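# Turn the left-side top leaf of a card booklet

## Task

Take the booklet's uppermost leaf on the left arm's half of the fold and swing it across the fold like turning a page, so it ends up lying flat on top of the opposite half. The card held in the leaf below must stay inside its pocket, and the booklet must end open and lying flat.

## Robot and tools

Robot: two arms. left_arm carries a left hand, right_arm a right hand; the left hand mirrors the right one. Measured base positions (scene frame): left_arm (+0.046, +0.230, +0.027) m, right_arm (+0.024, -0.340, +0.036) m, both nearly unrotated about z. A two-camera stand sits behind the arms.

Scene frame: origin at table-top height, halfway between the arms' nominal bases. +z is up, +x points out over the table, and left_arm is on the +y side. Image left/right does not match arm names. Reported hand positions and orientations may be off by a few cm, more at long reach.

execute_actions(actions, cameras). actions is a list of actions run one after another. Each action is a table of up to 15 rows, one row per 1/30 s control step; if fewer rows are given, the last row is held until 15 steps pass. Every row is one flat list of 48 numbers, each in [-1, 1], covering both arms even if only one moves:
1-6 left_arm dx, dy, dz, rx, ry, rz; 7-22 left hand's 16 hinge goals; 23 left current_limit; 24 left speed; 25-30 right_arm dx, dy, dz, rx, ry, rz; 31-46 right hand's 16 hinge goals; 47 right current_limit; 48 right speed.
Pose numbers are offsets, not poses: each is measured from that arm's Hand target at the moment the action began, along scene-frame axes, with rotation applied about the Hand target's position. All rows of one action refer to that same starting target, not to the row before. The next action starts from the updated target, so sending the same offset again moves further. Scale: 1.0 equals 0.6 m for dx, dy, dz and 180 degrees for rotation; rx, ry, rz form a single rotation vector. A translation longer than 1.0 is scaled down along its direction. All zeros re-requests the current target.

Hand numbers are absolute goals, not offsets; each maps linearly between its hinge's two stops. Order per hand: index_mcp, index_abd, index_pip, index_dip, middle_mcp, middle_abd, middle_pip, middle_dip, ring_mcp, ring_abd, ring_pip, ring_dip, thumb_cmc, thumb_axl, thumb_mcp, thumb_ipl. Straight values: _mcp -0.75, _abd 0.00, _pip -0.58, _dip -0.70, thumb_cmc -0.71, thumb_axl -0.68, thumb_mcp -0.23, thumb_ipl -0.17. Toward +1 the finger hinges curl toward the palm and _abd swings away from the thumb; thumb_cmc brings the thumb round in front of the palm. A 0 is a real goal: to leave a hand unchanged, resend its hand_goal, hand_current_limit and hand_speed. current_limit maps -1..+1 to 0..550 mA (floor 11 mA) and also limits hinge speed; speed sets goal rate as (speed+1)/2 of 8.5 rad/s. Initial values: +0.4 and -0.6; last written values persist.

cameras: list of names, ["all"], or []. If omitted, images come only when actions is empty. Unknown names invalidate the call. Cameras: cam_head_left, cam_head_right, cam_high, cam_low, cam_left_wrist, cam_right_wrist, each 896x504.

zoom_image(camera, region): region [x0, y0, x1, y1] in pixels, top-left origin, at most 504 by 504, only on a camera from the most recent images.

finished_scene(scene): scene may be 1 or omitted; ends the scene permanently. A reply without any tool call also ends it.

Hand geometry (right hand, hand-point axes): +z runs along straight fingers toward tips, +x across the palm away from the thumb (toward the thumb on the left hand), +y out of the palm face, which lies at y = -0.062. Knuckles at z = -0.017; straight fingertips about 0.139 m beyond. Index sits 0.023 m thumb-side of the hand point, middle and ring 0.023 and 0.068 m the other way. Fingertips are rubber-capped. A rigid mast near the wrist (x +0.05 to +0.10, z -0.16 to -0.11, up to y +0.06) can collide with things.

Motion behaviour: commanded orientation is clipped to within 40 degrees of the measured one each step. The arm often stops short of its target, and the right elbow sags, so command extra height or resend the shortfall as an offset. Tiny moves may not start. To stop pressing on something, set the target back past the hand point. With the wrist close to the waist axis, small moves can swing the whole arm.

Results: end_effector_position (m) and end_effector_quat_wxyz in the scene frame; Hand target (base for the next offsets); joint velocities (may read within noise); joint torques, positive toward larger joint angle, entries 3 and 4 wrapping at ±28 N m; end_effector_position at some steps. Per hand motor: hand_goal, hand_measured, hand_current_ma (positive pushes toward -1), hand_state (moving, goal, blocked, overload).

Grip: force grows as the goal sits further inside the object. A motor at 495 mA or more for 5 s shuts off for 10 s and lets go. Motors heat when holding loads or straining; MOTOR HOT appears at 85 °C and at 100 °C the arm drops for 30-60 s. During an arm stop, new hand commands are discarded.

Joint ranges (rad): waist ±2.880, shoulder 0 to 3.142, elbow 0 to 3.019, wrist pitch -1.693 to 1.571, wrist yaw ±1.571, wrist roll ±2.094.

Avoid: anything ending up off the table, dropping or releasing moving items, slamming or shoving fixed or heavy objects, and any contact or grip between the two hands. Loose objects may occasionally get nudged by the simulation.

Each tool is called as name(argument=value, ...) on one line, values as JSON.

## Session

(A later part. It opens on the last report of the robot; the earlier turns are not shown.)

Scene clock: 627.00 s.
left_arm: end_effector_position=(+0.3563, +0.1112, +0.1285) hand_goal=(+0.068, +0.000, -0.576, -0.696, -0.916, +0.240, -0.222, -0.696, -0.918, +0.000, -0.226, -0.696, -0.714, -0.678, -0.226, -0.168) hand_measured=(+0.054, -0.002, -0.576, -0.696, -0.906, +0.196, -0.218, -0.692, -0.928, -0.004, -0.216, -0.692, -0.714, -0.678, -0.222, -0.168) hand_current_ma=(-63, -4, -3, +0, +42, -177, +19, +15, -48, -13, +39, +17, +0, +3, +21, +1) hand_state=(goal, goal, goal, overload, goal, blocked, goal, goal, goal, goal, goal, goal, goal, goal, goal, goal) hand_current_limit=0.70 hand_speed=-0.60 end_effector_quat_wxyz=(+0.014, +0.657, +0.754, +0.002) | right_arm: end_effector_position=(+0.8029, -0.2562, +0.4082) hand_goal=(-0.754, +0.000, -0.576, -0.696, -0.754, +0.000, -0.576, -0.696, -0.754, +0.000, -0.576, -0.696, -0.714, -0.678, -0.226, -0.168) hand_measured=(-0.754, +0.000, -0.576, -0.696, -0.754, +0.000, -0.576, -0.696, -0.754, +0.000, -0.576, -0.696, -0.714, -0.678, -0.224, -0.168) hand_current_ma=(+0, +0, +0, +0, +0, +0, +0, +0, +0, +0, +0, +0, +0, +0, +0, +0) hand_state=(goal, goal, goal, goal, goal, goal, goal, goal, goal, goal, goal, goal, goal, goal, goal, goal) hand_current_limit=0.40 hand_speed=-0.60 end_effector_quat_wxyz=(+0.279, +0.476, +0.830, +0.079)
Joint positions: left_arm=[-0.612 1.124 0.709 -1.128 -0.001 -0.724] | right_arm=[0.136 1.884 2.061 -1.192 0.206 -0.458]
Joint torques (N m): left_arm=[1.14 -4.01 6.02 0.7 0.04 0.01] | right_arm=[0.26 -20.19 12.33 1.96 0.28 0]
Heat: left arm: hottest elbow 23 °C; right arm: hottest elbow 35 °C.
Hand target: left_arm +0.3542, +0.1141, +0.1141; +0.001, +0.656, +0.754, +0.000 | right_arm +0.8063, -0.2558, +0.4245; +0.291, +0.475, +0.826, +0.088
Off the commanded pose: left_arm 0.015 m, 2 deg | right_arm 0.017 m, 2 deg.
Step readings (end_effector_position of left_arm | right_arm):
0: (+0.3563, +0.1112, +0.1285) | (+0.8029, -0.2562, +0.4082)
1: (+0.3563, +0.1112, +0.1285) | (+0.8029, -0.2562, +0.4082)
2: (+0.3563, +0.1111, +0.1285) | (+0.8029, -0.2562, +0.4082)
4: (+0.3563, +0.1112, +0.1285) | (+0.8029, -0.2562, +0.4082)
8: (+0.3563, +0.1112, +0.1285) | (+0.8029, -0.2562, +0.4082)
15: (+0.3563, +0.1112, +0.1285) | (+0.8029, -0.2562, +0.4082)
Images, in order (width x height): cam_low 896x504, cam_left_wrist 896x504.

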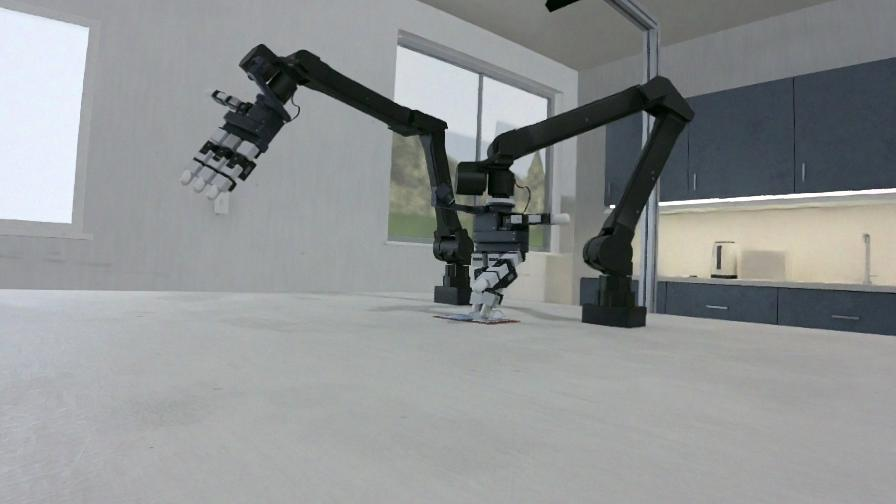

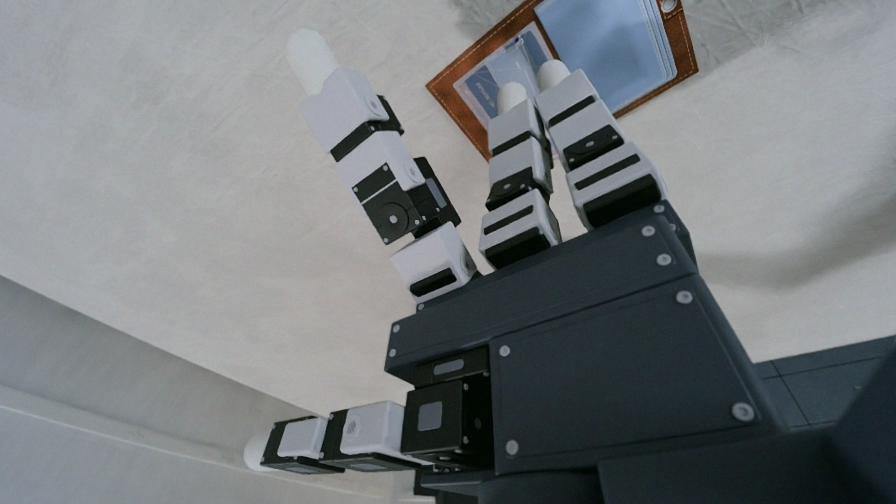

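execute_actions(actions=[[[0,0,0,0,0,0,0.068,0,-0.576,-0.696,-0.906,0.35,-0.218,-0.696,-0.918,-0.05,-0.226,-0.696,-0.714,-0.678,-0.226,-0.168,0.7,-0.6,0,0,0,0,0,0,-0.754,0,-0.576,-0.696,-0.754,0,-0.576,-0.696,-0.754,0,-0.576,-0.696,-0.714,-0.678,-0.226,-0.168,0.4,-0.6]]], cameras=["cam_left_wrist","cam_low"])

zoom_image(camera="cam_left_wrist", region=[420, 0, 580, 130])

zoom_image(camera="cam_low", region=[440, 290, 540, 330])

Scene clock: 639.43 s.
left_arm: end_effector_position=(+0.3563, +0.1112, +0.1285) hand_goal=(+0.068, +0.000, -0.576, -0.696, -0.906, +0.350, -0.218, -0.696, -0.918, -0.050, -0.226, -0.696, -0.714, -0.678, -0.226, -0.168) hand_measured=(+0.054, -0.002, -0.576, -0.696, -0.906, +0.200, -0.218, -0.692, -0.928, -0.008, -0.216, -0.692, -0.714, -0.678, -0.222, -0.168) hand_current_ma=(-63, -4, -3, +0, +0, -467, +3, +14, -48, +165, +40, +17, +0, +3, +21, +1) hand_state=(goal, goal, goal, overload, goal, blocked, goal, goal, goal, blocked, goal, goal, goal, goal, goal, goal) hand_current_limit=0.70 hand_speed=-0.60 end_effector_quat_wxyz=(+0.014, +0.657, +0.754, +0.002) | right_arm: end_effector_position=(+0.8029, -0.2562, +0.4082) hand_goal=(-0.754, +0.000, -0.576, -0.696, -0.754, +0.000, -0.576, -0.696, -0.754, +0.000, -0.576, -0.696, -0.714, -0.678, -0.226, -0.168) hand_measured=(-0.754, +0.000, -0.576, -0.696, -0.754, +0.000, -0.576, -0.696, -0.754, +0.000, -0.576, -0.696, -0.714, -0.678, -0.224, -0.168) hand_current_ma=(+0, +0, +0, +0, +0, +0, +0, +0, +0, +0, +0, +0, +0, +0, +0, +0) hand_state=(goal, goal, goal, goal, goal, goal, goal, goal, goal, goal, goal, goal, goal, goal, goal, goal) hand_current_limit=0.40 hand_speed=-0.60 end_effector_quat_wxyz=(+0.279, +0.476, +0.830, +0.079)
Joint positions: left_arm=[-0.612 1.124 0.709 -1.128 -0.001 -0.724] | right_arm=[0.136 1.884 2.061 -1.192 0.206 -0.458]
Joint torques (N m): left_arm=[1.38 -4.19 6.02 0.65 0.03 0.01] | right_arm=[0.32 -20.19 12.31 1.96 0.28 -0.01]
Heat: left arm: hottest elbow 22 °C; right arm: hottest elbow 35 °C.
Hand target: left_arm +0.3542, +0.1142, +0.1141; +0.001, +0.656, +0.754, +0.000 | right_arm +0.8063, -0.2558, +0.4245; +0.291, +0.475, +0.826, +0.088
Off the commanded pose: left_arm 0.015 m, 2 deg | right_arm 0.017 m, 2 deg.
Step readings (end_effector_position of left_arm | right_arm):
0: (+0.3563, +0.1112, +0.1285) | (+0.8029, -0.2562, +0.4082)
1: (+0.3563, +0.1112, +0.1285) | (+0.8029, -0.2562, +0.4082)
2: (+0.3563, +0.1112, +0.1285) | (+0.8029, -0.2562, +0.4082)
4: (+0.3563, +0.1112, +0.1285) | (+0.8029, -0.2562, +0.4082)
8: (+0.3563, +0.1112, +0.1285) | (+0.8029, -0.2562, +0.4082)
15: (+0.3563, +0.1112, +0.1285) | (+0.8029, -0.2562, +0.4082)
Images, in order (width x height): cam_low 896x504, cam_left_wrist 896x504.

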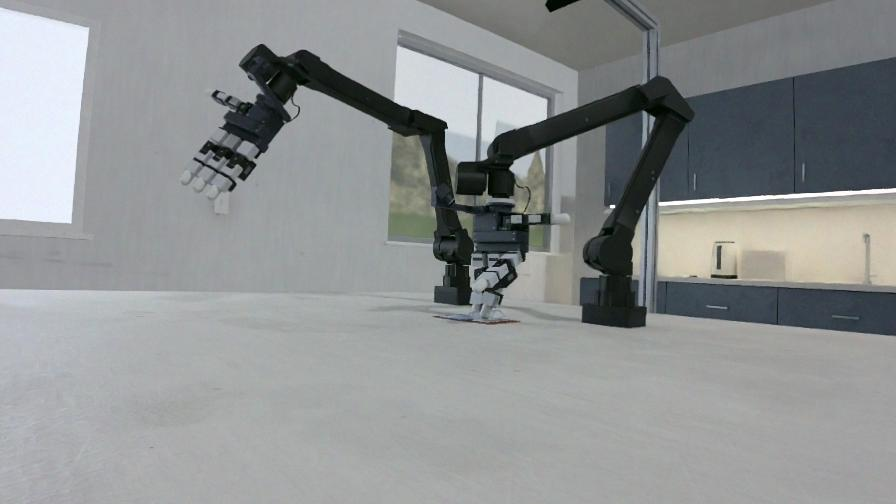

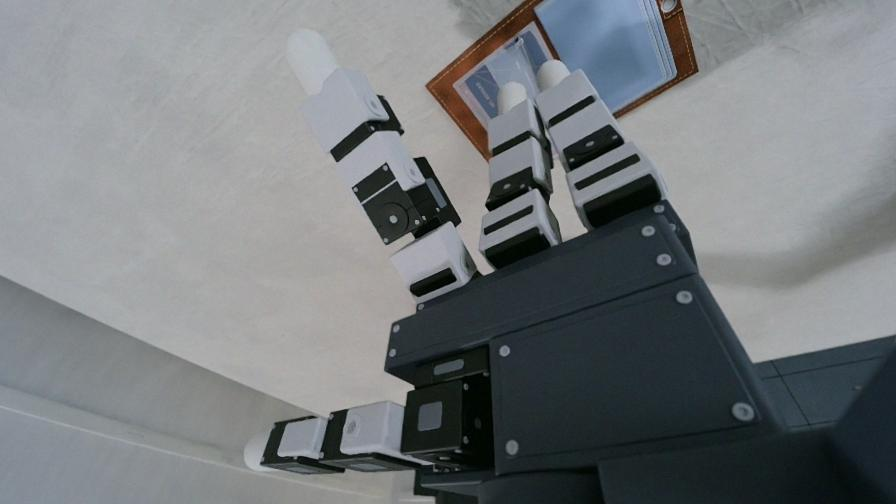

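Scaled by 3.150 from the camera's 896x504 image, which has a finer 1280x720 frame.

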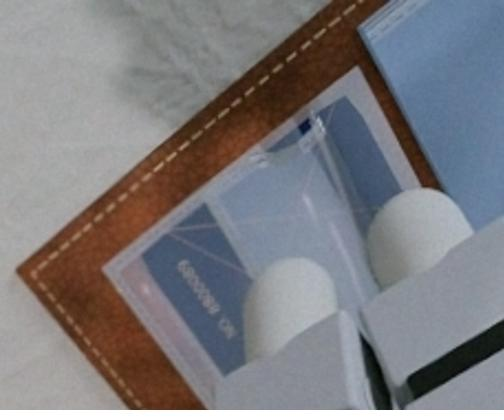

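Scaled by 5.040 from the camera's 896x504 image, which has a finer 1280x720 frame.

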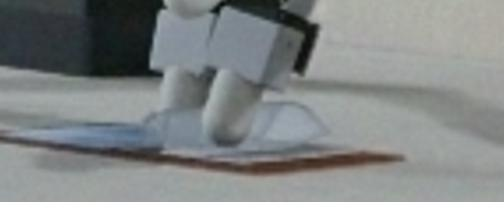

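execute_actions(actions=[[[0,0,0.04,0,0,0,0.068,0,-0.576,-0.696,-0.906,0.35,-0.218,-0.696,-0.918,-0.15,-0.226,-0.696,-0.714,-0.678,-0.226,-0.168,0.7,-0.6,0,0,0,0,0,0,-0.754,0,-0.576,-0.696,-0.754,0,-0.576,-0.696,-0.754,0,-0.576,-0.696,-0.714,-0.678,-0.226,-0.168,0.4,-0.6]],[[0,0,0.025,0,0,0,0.068,0,-0.576,-0.696,-0.906,0.35,-0.218,-0.696,-0.918,-0.15,-0.226,-0.696,-0.714,-0.678,-0.226,-0.168,0.7,-0.6,0,0,0,0,0,0,-0.754,0,-0.576,-0.696,-0.754,0,-0.576,-0.696,-0.754,0,-0.576,-0.696,-0.714,-0.678,-0.226,-0.168,0.4,-0.6]]], cameras=["cam_left_wrist","cam_low"])

zoom_image(camera="cam_left_wrist", region=[420, 0, 580, 130])

zoom_image(camera="cam_low", region=[440, 290, 540, 330])

Scene clock: 692.17 s.
left_arm: end_effector_position=(+0.3408, +0.1209, +0.1308) hand_goal=(+0.068, +0.000, -0.576, -0.696, -0.906, +0.350, -0.218, -0.696, -0.918, -0.150, -0.226, -0.696, -0.714, -0.678, -0.226, -0.168) hand_measured=(+0.054, -0.002, -0.576, -0.696, -0.892, +0.200, -0.212, -0.692, -0.912, -0.014, -0.218, -0.692, -0.714, -0.678, -0.222, -0.168) hand_current_ma=(-63, -4, -3, +0, +61, -467, +26, +14, +26, +467, +37, +20, +0, +3, +21, +1) hand_state=(goal, goal, goal, overload, goal, blocked, goal, goal, goal, blocked, goal, goal, goal, goal, goal, goal) hand_current_limit=0.70 hand_speed=-0.60 end_effector_quat_wxyz=(-0.023, +0.657, +0.754, -0.004) | right_arm: end_effector_position=(+0.8029, -0.2562, +0.4082) hand_goal=(-0.754, +0.000, -0.576, -0.696, -0.754, +0.000, -0.576, -0.696, -0.754, +0.000, -0.576, -0.696, -0.714, -0.678, -0.226, -0.168) hand_measured=(-0.754, +0.000, -0.576, -0.696, -0.754, +0.000, -0.576, -0.696, -0.754, +0.000, -0.576, -0.696, -0.714, -0.678, -0.224, -0.168) hand_current_ma=(+0, +0, +0, +0, +0, +0, +0, +0, +0, +0, +0, +0, +0, +0, +0, +0) hand_state=(goal, goal, goal, goal, goal, goal, goal, goal, goal, goal, goal, goal, goal, goal, goal, goal) hand_current_limit=0.40 hand_speed=-0.60 end_effector_quat_wxyz=(+0.279, +0.476, +0.830, +0.079)
Joint positions: left_arm=[-0.612 1.117 0.721 -1.221 0.002 -0.724] | right_arm=[0.136 1.884 2.061 -1.192 0.206 -0.458]
Joint torques (N m): left_arm=[1.26 -7.41 10.99 -0.55 -0.1 0] | right_arm=[0.26 -20.19 12.31 1.96 0.28 0]
Heat: left arm: hottest elbow 22 °C; right arm: hottest elbow 35 °C.
Hand target: left_arm +0.3542, +0.1142, +0.1531; +0.000, +0.656, +0.754, +0.000 | right_arm +0.8063, -0.2558, +0.4245; +0.291, +0.475, +0.826, +0.088
Off the commanded pose: left_arm 0.027 m, 3 deg | right_arm 0.017 m, 2 deg.
Step readings (end_effector_position of left_arm | right_arm):
0: (+0.3563, +0.1112, +0.1285) | (+0.8029, -0.2562, +0.4082)
1: (+0.3563, +0.1112, +0.1284) | (+0.8029, -0.2562, +0.4082)
2: (+0.3561, +0.1111, +0.1284) | (+0.8029, -0.2562, +0.4082)
4: (+0.3543, +0.1119, +0.1278) | (+0.8029, -0.2562, +0.4082)
8: (+0.3513, +0.1139, +0.1276) | (+0.8029, -0.2562, +0.4082)
15: (+0.3492, +0.1153, +0.1276) | (+0.8029, -0.2562, +0.4082)
16: (+0.3491, +0.1153, +0.1277) | (+0.8029, -0.2562, +0.4082)
17: (+0.3485, +0.1157, +0.1279) | (+0.8029, -0.2562, +0.4082)
19: (+0.3454, +0.1179, +0.1279) | (+0.8029, -0.2562, +0.4082)
23: (+0.3412, +0.1207, +0.1283) | (+0.8029, -0.2562, +0.4082)
30: (+0.3409, +0.1209, +0.1306) | (+0.8029, -0.2562, +0.4082)
Images, in order (width x height): cam_low 896x504, cam_left_wrist 896x504.

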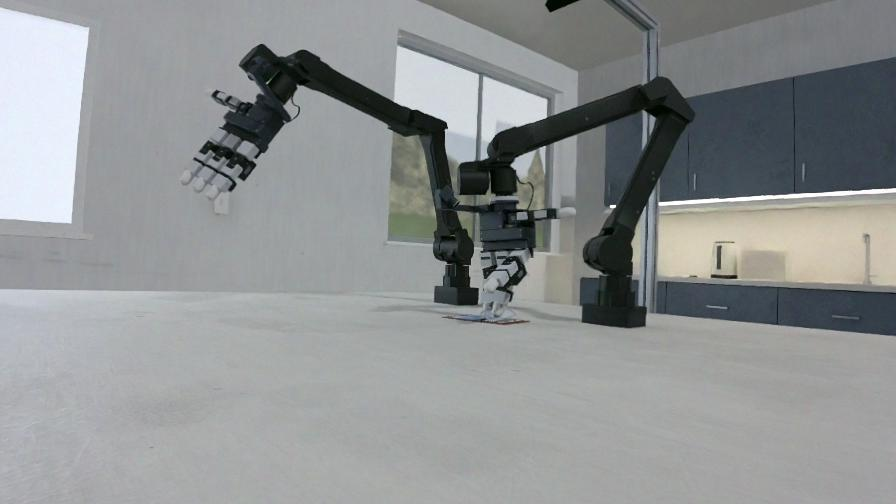

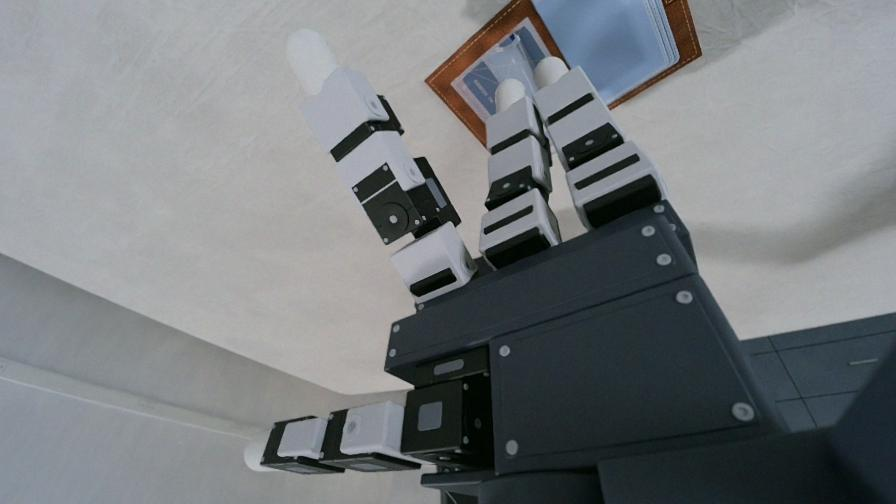

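Scaled by 3.150 from the camera's 896x504 image, which has a finer 1280x720 frame.

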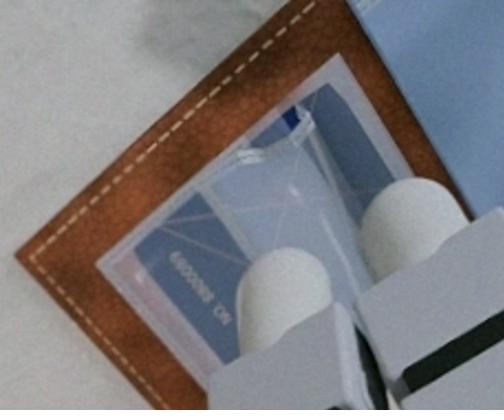

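Scaled by 5.040 from the camera's 896x504 image, which has a finer 1280x720 frame.

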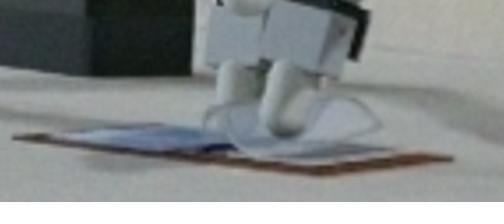

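execute_actions(actions=[], cameras=["cam_high","cam_head_right","cam_head_left","cam_low","cam_left_wrist"])

zoom_image(camera="cam_high", region=[500, 230, 580, 290])

zoom_image(camera="cam_head_right", region=[390, 240, 520, 330])

zoom_image(camera="cam_low", region=[460, 295, 530, 330])

Scene clock: 703.40 s.
left_arm: end_effector_position=(+0.3408, +0.1209, +0.1308) hand_goal=(+0.068, +0.000, -0.576, -0.696, -0.906, +0.350, -0.218, -0.696, -0.918, -0.150, -0.226, -0.696, -0.714, -0.678, -0.226, -0.168) hand_measured=(+0.054, -0.002, -0.576, -0.696, -0.892, +0.200, -0.212, -0.692, -0.912, -0.014, -0.218, -0.692, -0.714, -0.678, -0.222, -0.168) hand_current_ma=(-63, -4, -3, +0, +61, -468, +26, +14, +26, +467, +37, +20, +0, +3, +21, +1) hand_state=(goal, goal, goal, overload, goal, blocked, goal, goal, goal, blocked, goal, goal, goal, goal, goal, goal) hand_current_limit=0.70 hand_speed=-0.60 end_effector_quat_wxyz=(-0.023, +0.657, +0.754, -0.004) | right_arm: end_effector_position=(+0.8029, -0.2562, +0.4082) hand_goal=(-0.754, +0.000, -0.576, -0.696, -0.754, +0.000, -0.576, -0.696, -0.754, +0.000, -0.576, -0.696, -0.714, -0.678, -0.226, -0.168) hand_measured=(-0.754, +0.000, -0.576, -0.696, -0.754, +0.000, -0.576, -0.696, -0.754, +0.000, -0.576, -0.696, -0.714, -0.678, -0.224, -0.168) hand_current_ma=(+0, +0, +0, +0, +0, +0, +0, +0, +0, +0, +0, +0, +0, +0, +0, +0) hand_state=(goal, goal, goal, goal, goal, goal, goal, goal, goal, goal, goal, goal, goal, goal, goal, goal) hand_current_limit=0.40 hand_speed=-0.60 end_effector_quat_wxyz=(+0.279, +0.476, +0.830, +0.079)
Joint positions: left_arm=[-0.612 1.117 0.721 -1.221 0.002 -0.724] | right_arm=[0.136 1.884 2.061 -1.192 0.206 -0.458]
Joint velocities: within noise
Joint torques (N m): left_arm=[1.2 -7.24 10.97 -0.46 -0.08 0.02] | right_arm=[0.32 -20.19 12.31 1.98 0.27 0]
Heat: left arm: hottest elbow 24 °C; right arm: hottest elbow 35 °C.
Hand target: left_arm +0.3542, +0.1142, +0.1531; +0.000, +0.656, +0.754, +0.000 | right_arm +0.8063, -0.2558, +0.4245; +0.291, +0.475, +0.826, +0.088
Off the commanded pose: left_arm 0.027 m, 3 deg | right_arm 0.017 m, 2 deg.
Images, in order (width x height): cam_head_left 896x504, cam_head_right 896x504, cam_high 896x504, cam_low 896x504, cam_left_wrist 896x504.

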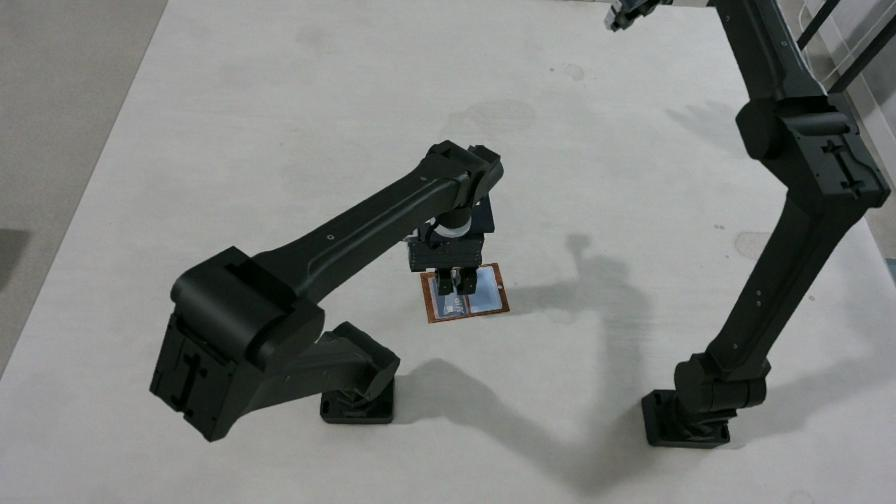

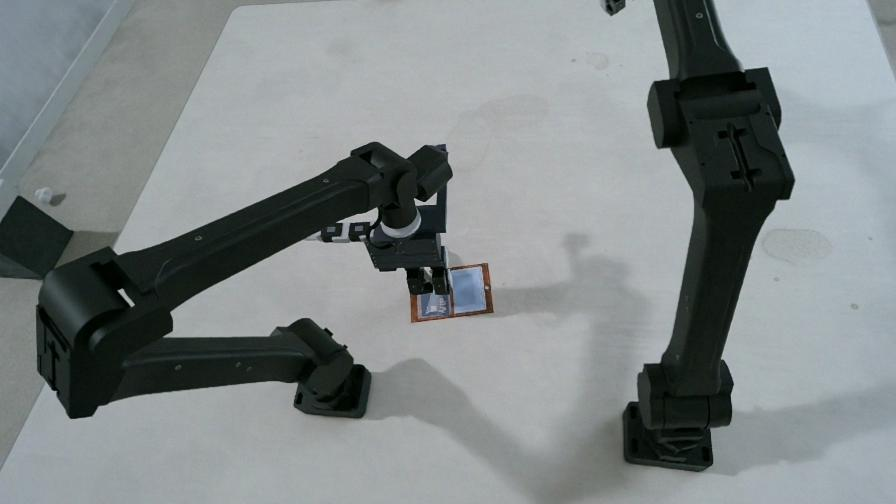

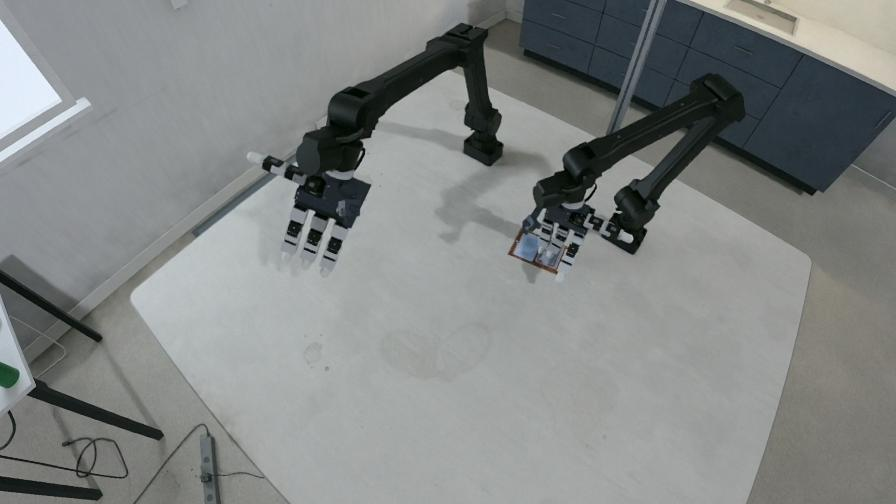

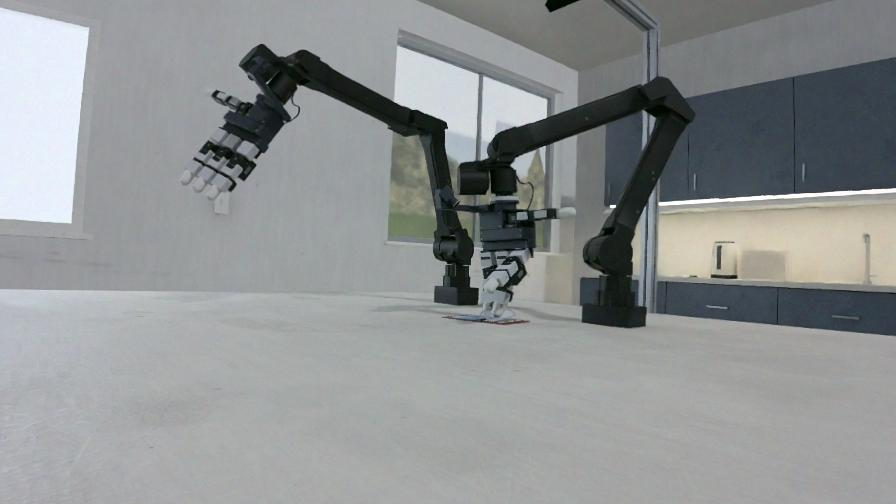

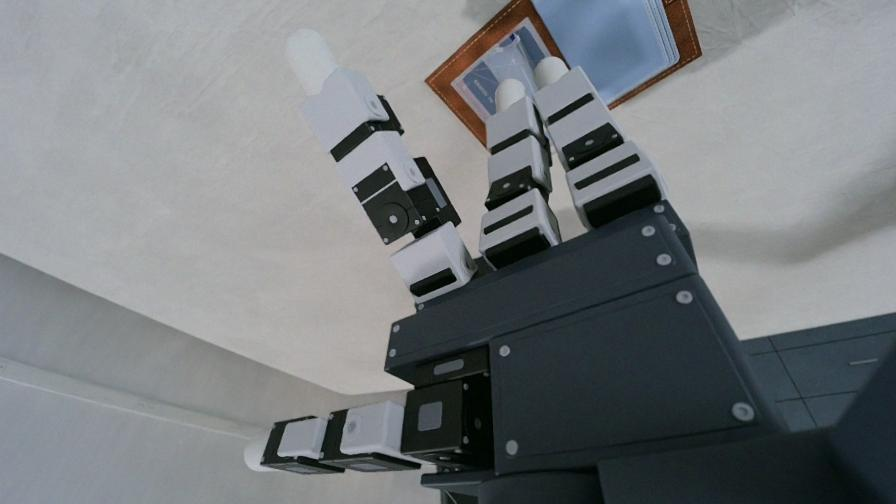

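Scaled by 6.300 from the camera's 896x504 image, which has a finer 1280x720 frame.

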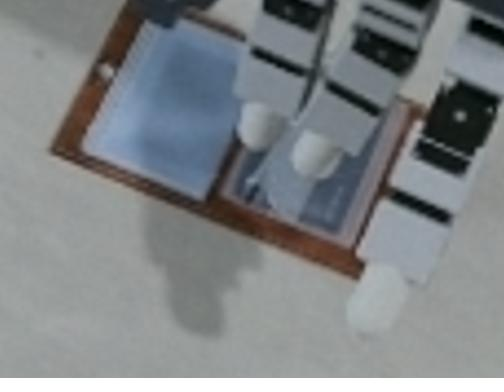

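Scaled by 3.877 from the camera's 896x504 image, which has a finer 1280x720 frame.

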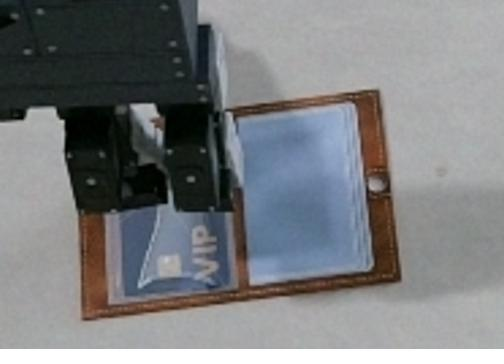

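Scaled by 7.200 from the camera's 896x504 image, which has a finer 1280x720 frame.

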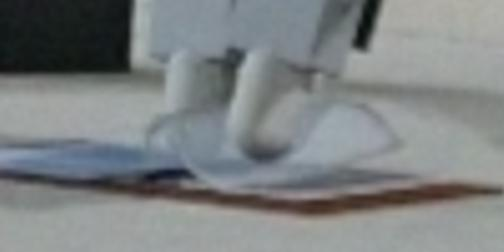

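execute_actions(actions=[[[0,0,0,0,0,0,0.068,0,-0.576,-0.696,-0.906,0.25,-0.218,-0.696,-0.479,0.2,-0.226,-0.9,-0.714,-0.678,-0.226,-0.168,0.6,-0.6,0,0,0,0,0,0,-0.754,0,-0.576,-0.696,-0.754,0,-0.576,-0.696,-0.754,0,-0.576,-0.696,-0.714,-0.678,-0.226,-0.168,0.4,-0.6]],[[0,0,0,0,0,0,0.068,0,-0.576,-0.696,-0.906,0.25,-0.218,-0.696,-0.479,0.2,-0.781,-0.98,-0.714,-0.678,-0.226,-0.168,0.6,-0.6,0,0,0,0,0,0,-0.754,0,-0.576,-0.696,-0.754,0,-0.576,-0.696,-0.754,0,-0.576,-0.696,-0.714,-0.678,-0.226,-0.168,0.4,-0.6]]], cameras=["cam_left_wrist","cam_low","cam_high"])

zoom_image(camera="cam_left_wrist", region=[420, 0, 600, 140])

zoom_image(camera="cam_low", region=[460, 295, 530, 330])

zoom_image(camera="cam_high", region=[500, 230, 580, 290])

Scene clock: 751.90 s.
left_arm: end_effector_position=(+0.3405, +0.1212, +0.1307) hand_goal=(+0.068, +0.000, -0.576, -0.696, -0.906, +0.250, -0.218, -0.696, -0.480, +0.200, -0.782, -0.980, -0.714, -0.678, -0.226, -0.168) hand_measured=(+0.054, -0.002, -0.576, -0.696, -0.898, +0.246, -0.216, -0.694, -0.486, +0.196, -0.778, -0.976, -0.714, -0.678, -0.222, -0.168) hand_current_ma=(-63, -4, -3, +0, +39, -17, +11, +10, -22, -16, +13, +13, +0, +3, +21, +1) hand_state=(goal, goal, goal, overload, goal, goal, goal, goal, goal, goal, goal, goal, goal, goal, goal, goal) hand_current_limit=0.60 hand_speed=-0.60 end_effector_quat_wxyz=(-0.024, +0.657, +0.754, -0.004) | right_arm: end_effector_position=(+0.8029, -0.2562, +0.4082) hand_goal=(-0.754, +0.000, -0.576, -0.696, -0.754, +0.000, -0.576, -0.696, -0.754, +0.000, -0.576, -0.696, -0.714, -0.678, -0.226, -0.168) hand_measured=(-0.754, +0.000, -0.576, -0.696, -0.754, +0.000, -0.576, -0.696, -0.754, +0.000, -0.576, -0.696, -0.714, -0.678, -0.224, -0.168) hand_current_ma=(+0, +0, +0, +0, +0, +0, +0, +0, +0, +0, +0, +0, +0, +0, +0, +0) hand_state=(goal, goal, goal, goal, goal, goal, goal, goal, goal, goal, goal, goal, goal, goal, goal, goal) hand_current_limit=0.40 hand_speed=-0.60 end_effector_quat_wxyz=(+0.279, +0.476, +0.830, +0.079)
Joint positions: left_arm=[-0.612 1.117 0.721 -1.223 0.002 -0.724] | right_arm=[0.136 1.884 2.061 -1.192 0.206 -0.458]
Joint torques (N m): left_arm=[1.08 -7.3 11 -0.39 -0.08 0.01] | right_arm=[0.32 -20.19 12.31 1.98 0.27 0]
Heat: left arm: hottest elbow 27 °C; right arm: hottest elbow 36 °C.
Hand target: left_arm +0.3542, +0.1142, +0.1531; +0.000, +0.656, +0.754, +0.000 | right_arm +0.8063, -0.2558, +0.4245; +0.291, +0.475, +0.826, +0.088
Off the commanded pose: left_arm 0.027 m, 3 deg | right_arm 0.017 m, 2 deg.
Step readings (end_effector_position of left_arm | right_arm):
0: (+0.3408, +0.1209, +0.1308) | (+0.8029, -0.2562, +0.4082)
1: (+0.3408, +0.1209, +0.1308) | (+0.8029, -0.2562, +0.4082)
2: (+0.3408, +0.1209, +0.1308) | (+0.8029, -0.2562, +0.4082)
4: (+0.3405, +0.1211, +0.1307) | (+0.8029, -0.2562, +0.4082)
8: (+0.3405, +0.1212, +0.1307) | (+0.8029, -0.2562, +0.4082)
15: (+0.3405, +0.1212, +0.1307) | (+0.8029, -0.2562, +0.4082)
16: (+0.3405, +0.1212, +0.1307) | (+0.8029, -0.2562, +0.4082)
17: (+0.3405, +0.1212, +0.1307) | (+0.8029, -0.2562, +0.4082)
19: (+0.3405, +0.1212, +0.1307) | (+0.8029, -0.2562, +0.4082)
23: (+0.3405, +0.1212, +0.1307) | (+0.8029, -0.2562, +0.4082)
30: (+0.3405, +0.1212, +0.1307) | (+0.8029, -0.2562, +0.4082)
Images, in order (width x height): cam_high 896x504, cam_low 896x504, cam_left_wrist 896x504.

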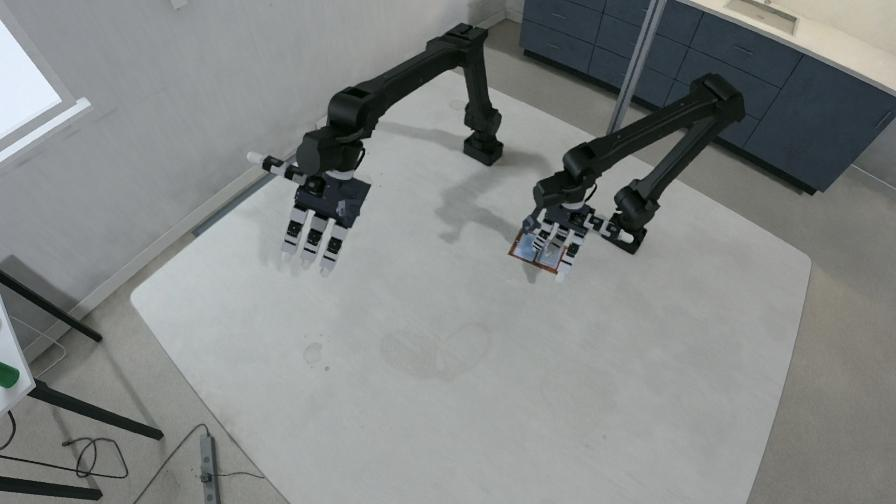

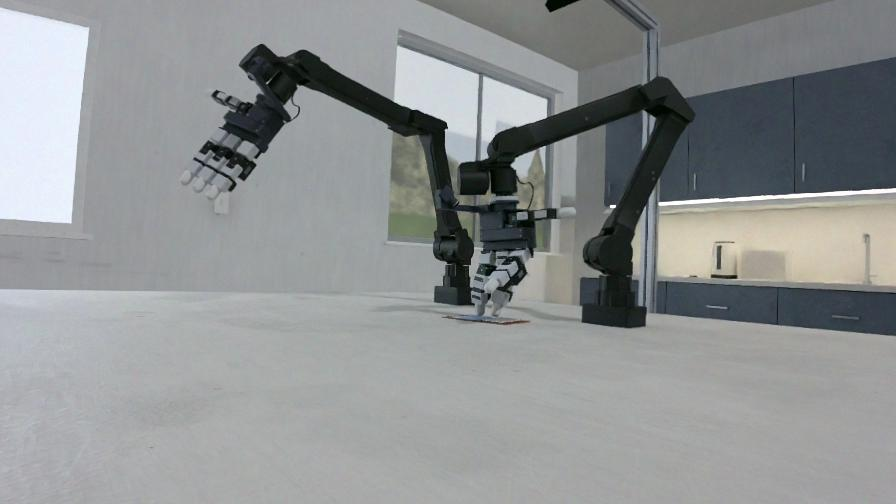

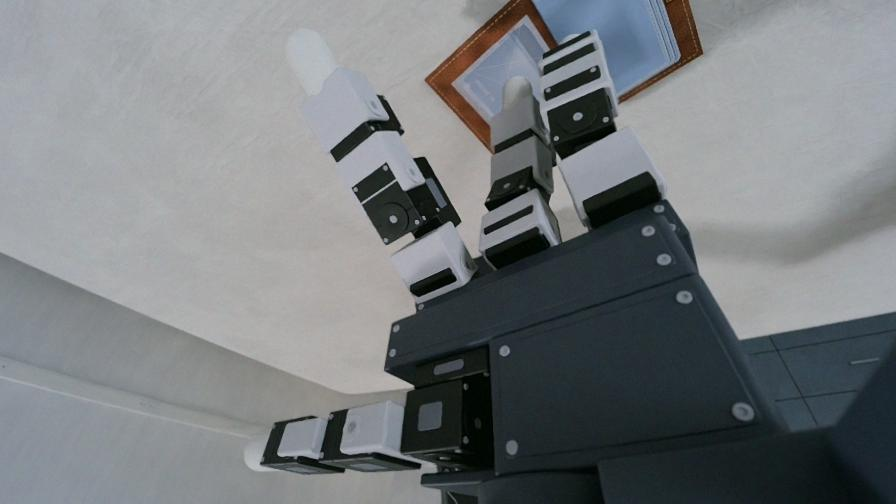

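Scaled by 2.800 from the camera's 896x504 image, which has a finer 1280x720 frame.

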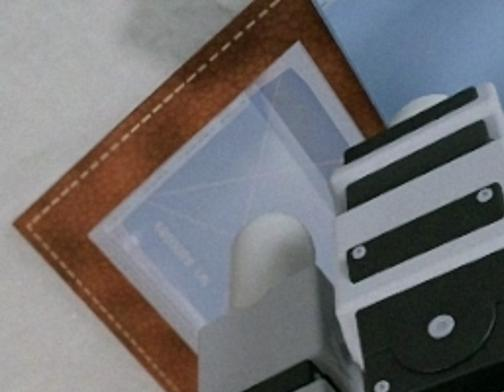

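Scaled by 7.200 from the camera's 896x504 image, which has a finer 1280x720 frame.

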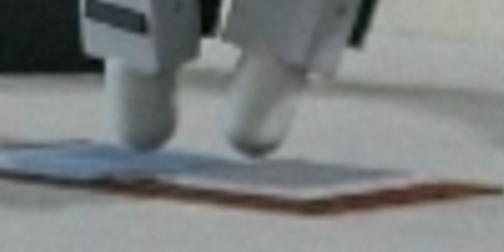

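Scaled by 6.300 from the camera's 896x504 image, which has a finer 1280x720 frame.

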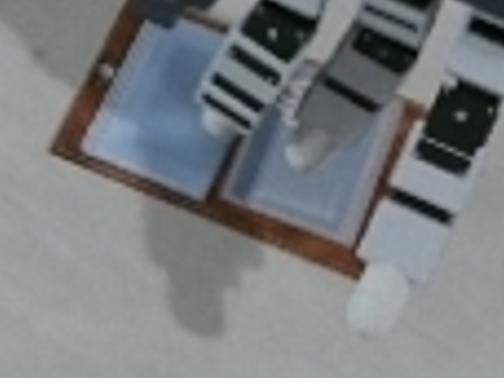

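execute_actions(actions=[[[0,0,0.01,0,0,0,0.068,0,-0.576,-0.696,-0.973,-0.05,-0.109,-0.696,-0.918,0,-0.226,-0.696,-0.714,-0.678,-0.226,-0.168,0.4,-0.6,0,0,0,0,0,0,-0.754,0,-0.576,-0.696,-0.754,0,-0.576,-0.696,-0.754,0,-0.576,-0.696,-0.714,-0.678,-0.226,-0.168,0.4,-0.6]],[[-0.026,0.0165,-0.045,0,0,0,0.068,0,-0.576,-0.696,-0.973,-0.05,-0.109,-0.696,-0.918,0,-0.226,-0.696,-0.714,-0.678,-0.226,-0.168,0.4,-0.6,0,0,0,0,0,0,-0.754,0,-0.576,-0.696,-0.754,0,-0.576,-0.696,-0.754,0,-0.576,-0.696,-0.714,-0.678,-0.226,-0.168,0.4,-0.6]]], cameras=["cam_left_wrist","cam_low"])

zoom_image(camera="cam_left_wrist", region=[400, 0, 640, 160])

Scene clock: 766.30 s.
left_arm: end_effector_position=(+0.3348, +0.1248, +0.1281) hand_goal=(+0.068, +0.000, -0.576, -0.696, -0.974, -0.050, -0.110, -0.696, -0.918, +0.000, -0.226, -0.696, -0.714, -0.678, -0.226, -0.168) hand_measured=(+0.054, -0.002, -0.576, -0.696, -0.966, -0.046, -0.114, -0.694, -0.914, +0.000, -0.224, -0.696, -0.714, -0.678, -0.222, -0.168) hand_current_ma=(-63, -4, -3, +0, +38, +11, -13, +9, +19, +1, +8, +0, +0, +3, +21, +1) hand_state=(goal, goal, goal, overload, goal, goal, goal, goal, goal, goal, goal, goal, goal, goal, goal, goal) hand_current_limit=0.40 hand_speed=-0.60 end_effector_quat_wxyz=(-0.012, +0.657, +0.754, -0.003) | right_arm: end_effector_position=(+0.8029, -0.2562, +0.4082) hand_goal=(-0.754, +0.000, -0.576, -0.696, -0.754, +0.000, -0.576, -0.696, -0.754, +0.000, -0.576, -0.696, -0.714, -0.678, -0.226, -0.168) hand_measured=(-0.754, +0.000, -0.576, -0.696, -0.754, +0.000, -0.576, -0.696, -0.754, +0.000, -0.576, -0.696, -0.714, -0.678, -0.224, -0.168) hand_current_ma=(+0, +0, +0, +0, +0, +0, +0, +0, +0, +0, +0, +0, +0, +0, +0, +0) hand_state=(goal, goal, goal, goal, goal, goal, goal, goal, goal, goal, goal, goal, goal, goal, goal, goal) hand_current_limit=0.40 hand_speed=-0.60 end_effector_quat_wxyz=(+0.279, +0.476, +0.830, +0.079)
Joint positions: left_arm=[-0.612 1.082 0.688 -1.201 0.002 -0.724] | right_arm=[0.136 1.884 2.061 -1.192 0.206 -0.458]
Joint torques (N m): left_arm=[1.08 -6.59 7.27 0.5 -0.09 -0.01] | right_arm=[0.32 -20.19 12.33 1.96 0.28 0]
Heat: left arm: hottest elbow 28 °C; right arm: hottest elbow 36 °C.
Hand target: left_arm +0.3385, +0.1241, +0.1320; +0.000, +0.656, +0.754, +0.000 | right_arm +0.8063, -0.2558, +0.4245; +0.291, +0.475, +0.826, +0.088
Off the commanded pose: left_arm 0.005 m, 1 deg | right_arm 0.017 m, 2 deg.
Step readings (end_effector_position of left_arm | right_arm):
0: (+0.3405, +0.1212, +0.1307) | (+0.8029, -0.2562, +0.4082)
1: (+0.3405, +0.1212, +0.1307) | (+0.8029, -0.2562, +0.4082)
2: (+0.3403, +0.1214, +0.1308) | (+0.8029, -0.2562, +0.4082)
4: (+0.3399, +0.1216, +0.1318) | (+0.8029, -0.2562, +0.4082)
8: (+0.3400, +0.1216, +0.1344) | (+0.8029, -0.2562, +0.4082)
15: (+0.3404, +0.1213, +0.1361) | (+0.8029, -0.2562, +0.4082)
16: (+0.3404, +0.1213, +0.1362) | (+0.8029, -0.2562, +0.4082)
17: (+0.3405, +0.1212, +0.1363) | (+0.8029, -0.2562, +0.4082)
19: (+0.3409, +0.1210, +0.1360) | (+0.8029, -0.2562, +0.4082)
23: (+0.3364, +0.1239, +0.1304) | (+0.8029, -0.2562, +0.4082)
30: (+0.3348, +0.1249, +0.1281) | (+0.8029, -0.2562, +0.4082)
Images, in order (width x height): cam_low 896x504, cam_left_wrist 896x504.

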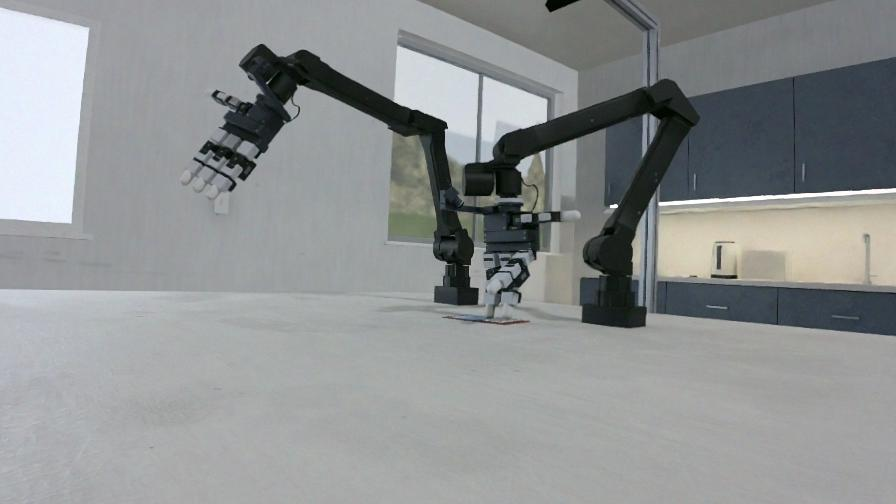

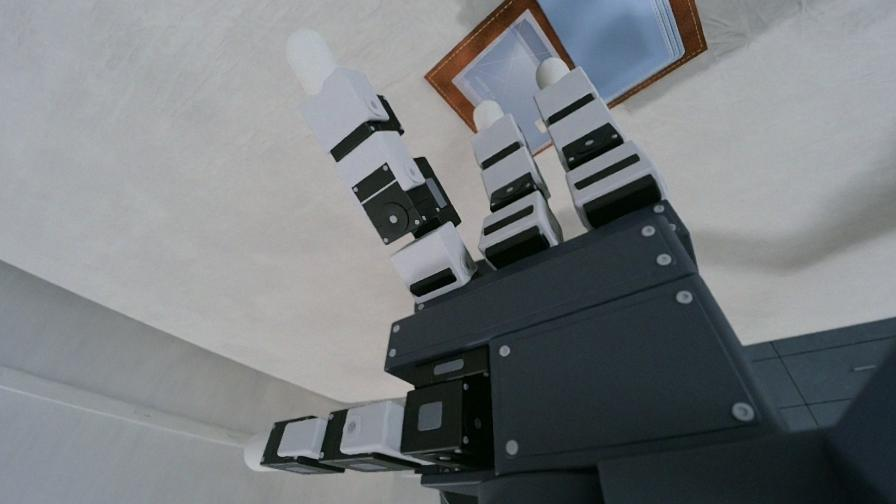

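Scaled by 2.100 from the camera's 896x504 image, which has a finer 1280x720 frame.

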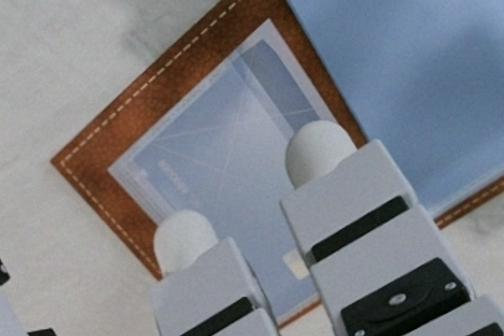

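execute_actions(actions=[[[0,0,-0.03,0,0,0,0.068,0,-0.576,-0.696,-0.973,-0.05,-0.109,-0.696,-0.918,0,-0.226,-0.696,-0.714,-0.678,-0.226,-0.168,0.7,-0.6,0,0,0,0,0,0,-0.754,0,-0.576,-0.696,-0.754,0,-0.576,-0.696,-0.754,0,-0.576,-0.696,-0.714,-0.678,-0.226,-0.168,0.4,-0.6]],[[0,0,0,0,0,0,0.068,0,-0.576,-0.696,-0.906,-0.03,-0.245,-0.696,-0.918,0,-0.226,-0.696,-0.714,-0.678,-0.226,-0.168,0.7,-0.6,0,0,0,0,0,0,-0.754,0,-0.576,-0.696,-0.754,0,-0.576,-0.696,-0.754,0,-0.576,-0.696,-0.714,-0.678,-0.226,-0.168,0.4,-0.6]],[[0,0,0,0,0,0,0.068,0,-0.576,-0.696,-0.906,0.13,-0.245,-0.696,-0.918,0,-0.226,-0.696,-0.714,-0.678,-0.226,-0.168,0.7,-0.6,0,0,0,0,0,0,-0.754,0,-0.576,-0.696,-0.754,0,-0.576,-0.696,-0.754,0,-0.576,-0.696,-0.714,-0.678,-0.226,-0.168,0.4,-0.6]]], cameras=["cam_left_wrist","cam_low"])

zoom_image(camera="cam_left_wrist", region=[400, 0, 640, 160])

Scene clock: 775.97 s.
left_arm: end_effector_position=(+0.3397, +0.1221, +0.1279) hand_goal=(+0.068, +0.000, -0.576, -0.696, -0.906, +0.130, -0.246, -0.696, -0.918, +0.000, -0.226, -0.696, -0.714, -0.678, -0.226, -0.168) hand_measured=(+0.054, -0.002, -0.576, -0.696, -0.902, +0.092, -0.232, -0.694, -0.956, -0.054, -0.228, -0.696, -0.714, -0.678, -0.222, -0.168) hand_current_ma=(-63, -4, -3, +0, +19, -149, +58, +10, -180, -218, -4, +0, +0, +3, +21, +1) hand_state=(goal, goal, goal, overload, goal, blocked, goal, goal, blocked, blocked, goal, goal, goal, goal, goal, goal) hand_current_limit=0.70 hand_speed=-0.60 end_effector_quat_wxyz=(+0.006, +0.657, +0.754, +0.001) | right_arm: end_effector_position=(+0.8029, -0.2562, +0.4082) hand_goal=(-0.754, +0.000, -0.576, -0.696, -0.754, +0.000, -0.576, -0.696, -0.754, +0.000, -0.576, -0.696, -0.714, -0.678, -0.226, -0.168) hand_measured=(-0.754, +0.000, -0.576, -0.696, -0.754, +0.000, -0.576, -0.696, -0.754, +0.000, -0.576, -0.696, -0.714, -0.678, -0.224, -0.168) hand_current_ma=(+0, +0, +0, +0, +0, +0, +0, +0, +0, +0, +0, +0, +0, +0, +0, +0) hand_state=(goal, goal, goal, goal, goal, goal, goal, goal, goal, goal, goal, goal, goal, goal, goal, goal) hand_current_limit=0.40 hand_speed=-0.60 end_effector_quat_wxyz=(+0.279, +0.476, +0.830, +0.079)
Joint positions: left_arm=[-0.612 1.073 0.676 -1.161 0 -0.724] | right_arm=[0.136 1.884 2.061 -1.192 0.206 -0.458]
Joint torques (N m): left_arm=[1.2 -3.9 5.44 1.22 -0.02 0] | right_arm=[0.32 -20.19 12.31 1.96 0.28 0]
Heat: left arm: hottest elbow 27 °C; right arm: hottest elbow 36 °C.
Hand target: left_arm +0.3386, +0.1241, +0.1140; +0.000, +0.656, +0.754, +0.000 | right_arm +0.8063, -0.2558, +0.4245; +0.291, +0.475, +0.826, +0.088
Off the commanded pose: left_arm 0.014 m, 1 deg | right_arm 0.017 m, 2 deg.
Step readings (end_effector_position of left_arm | right_arm):
0: (+0.3348, +0.1248, +0.1281) | (+0.8029, -0.2562, +0.4082)
1: (+0.3349, +0.1248, +0.1280) | (+0.8029, -0.2562, +0.4082)
2: (+0.3352, +0.1246, +0.1275) | (+0.8029, -0.2562, +0.4082)
4: (+0.3367, +0.1236, +0.1274) | (+0.8029, -0.2562, +0.4082)
8: (+0.3383, +0.1225, +0.1276) | (+0.8029, -0.2562, +0.4082)
15: (+0.3390, +0.1220, +0.1274) | (+0.8029, -0.2562, +0.4082)
16: (+0.3390, +0.1220, +0.1274) | (+0.8029, -0.2562, +0.4082)
17: (+0.3390, +0.1220, +0.1274) | (+0.8029, -0.2562, +0.4082)
19: (+0.3391, +0.1221, +0.1275) | (+0.8029, -0.2562, +0.4082)
23: (+0.3393, +0.1220, +0.1278) | (+0.8029, -0.2562, +0.4082)
30: (+0.3393, +0.1220, +0.1278) | (+0.8029, -0.2562, +0.4082)
31: (+0.3394, +0.1221, +0.1278) | (+0.8029, -0.2562, +0.4082)
32: (+0.3394, +0.1223, +0.1279) | (+0.8029, -0.2562, +0.4082)
34: (+0.3395, +0.1222, +0.1279) | (+0.8029, -0.2562, +0.4082)
38: (+0.3397, +0.1221, +0.1279) | (+0.8029, -0.2562, +0.4082)
45: (+0.3397, +0.1221, +0.1279) | (+0.8029, -0.2562, +0.4082)
Images, in order (width x height): cam_low 896x504, cam_left_wrist 896x504.

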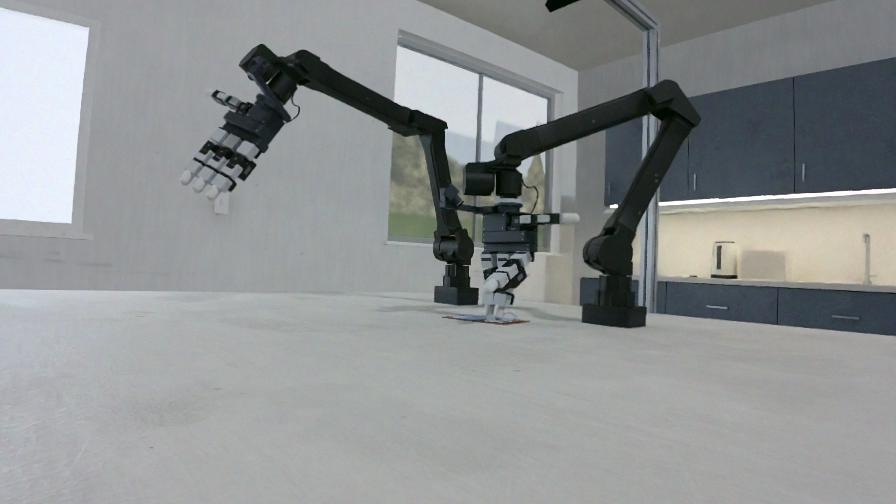

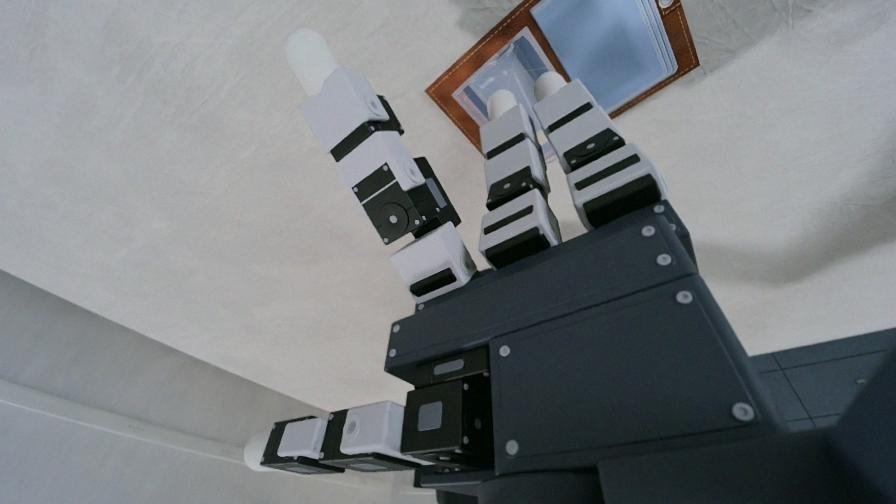

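Scaled by 2.100 from the camera's 896x504 image, which has a finer 1280x720 frame.

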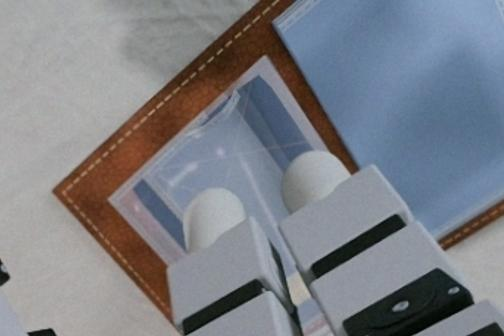

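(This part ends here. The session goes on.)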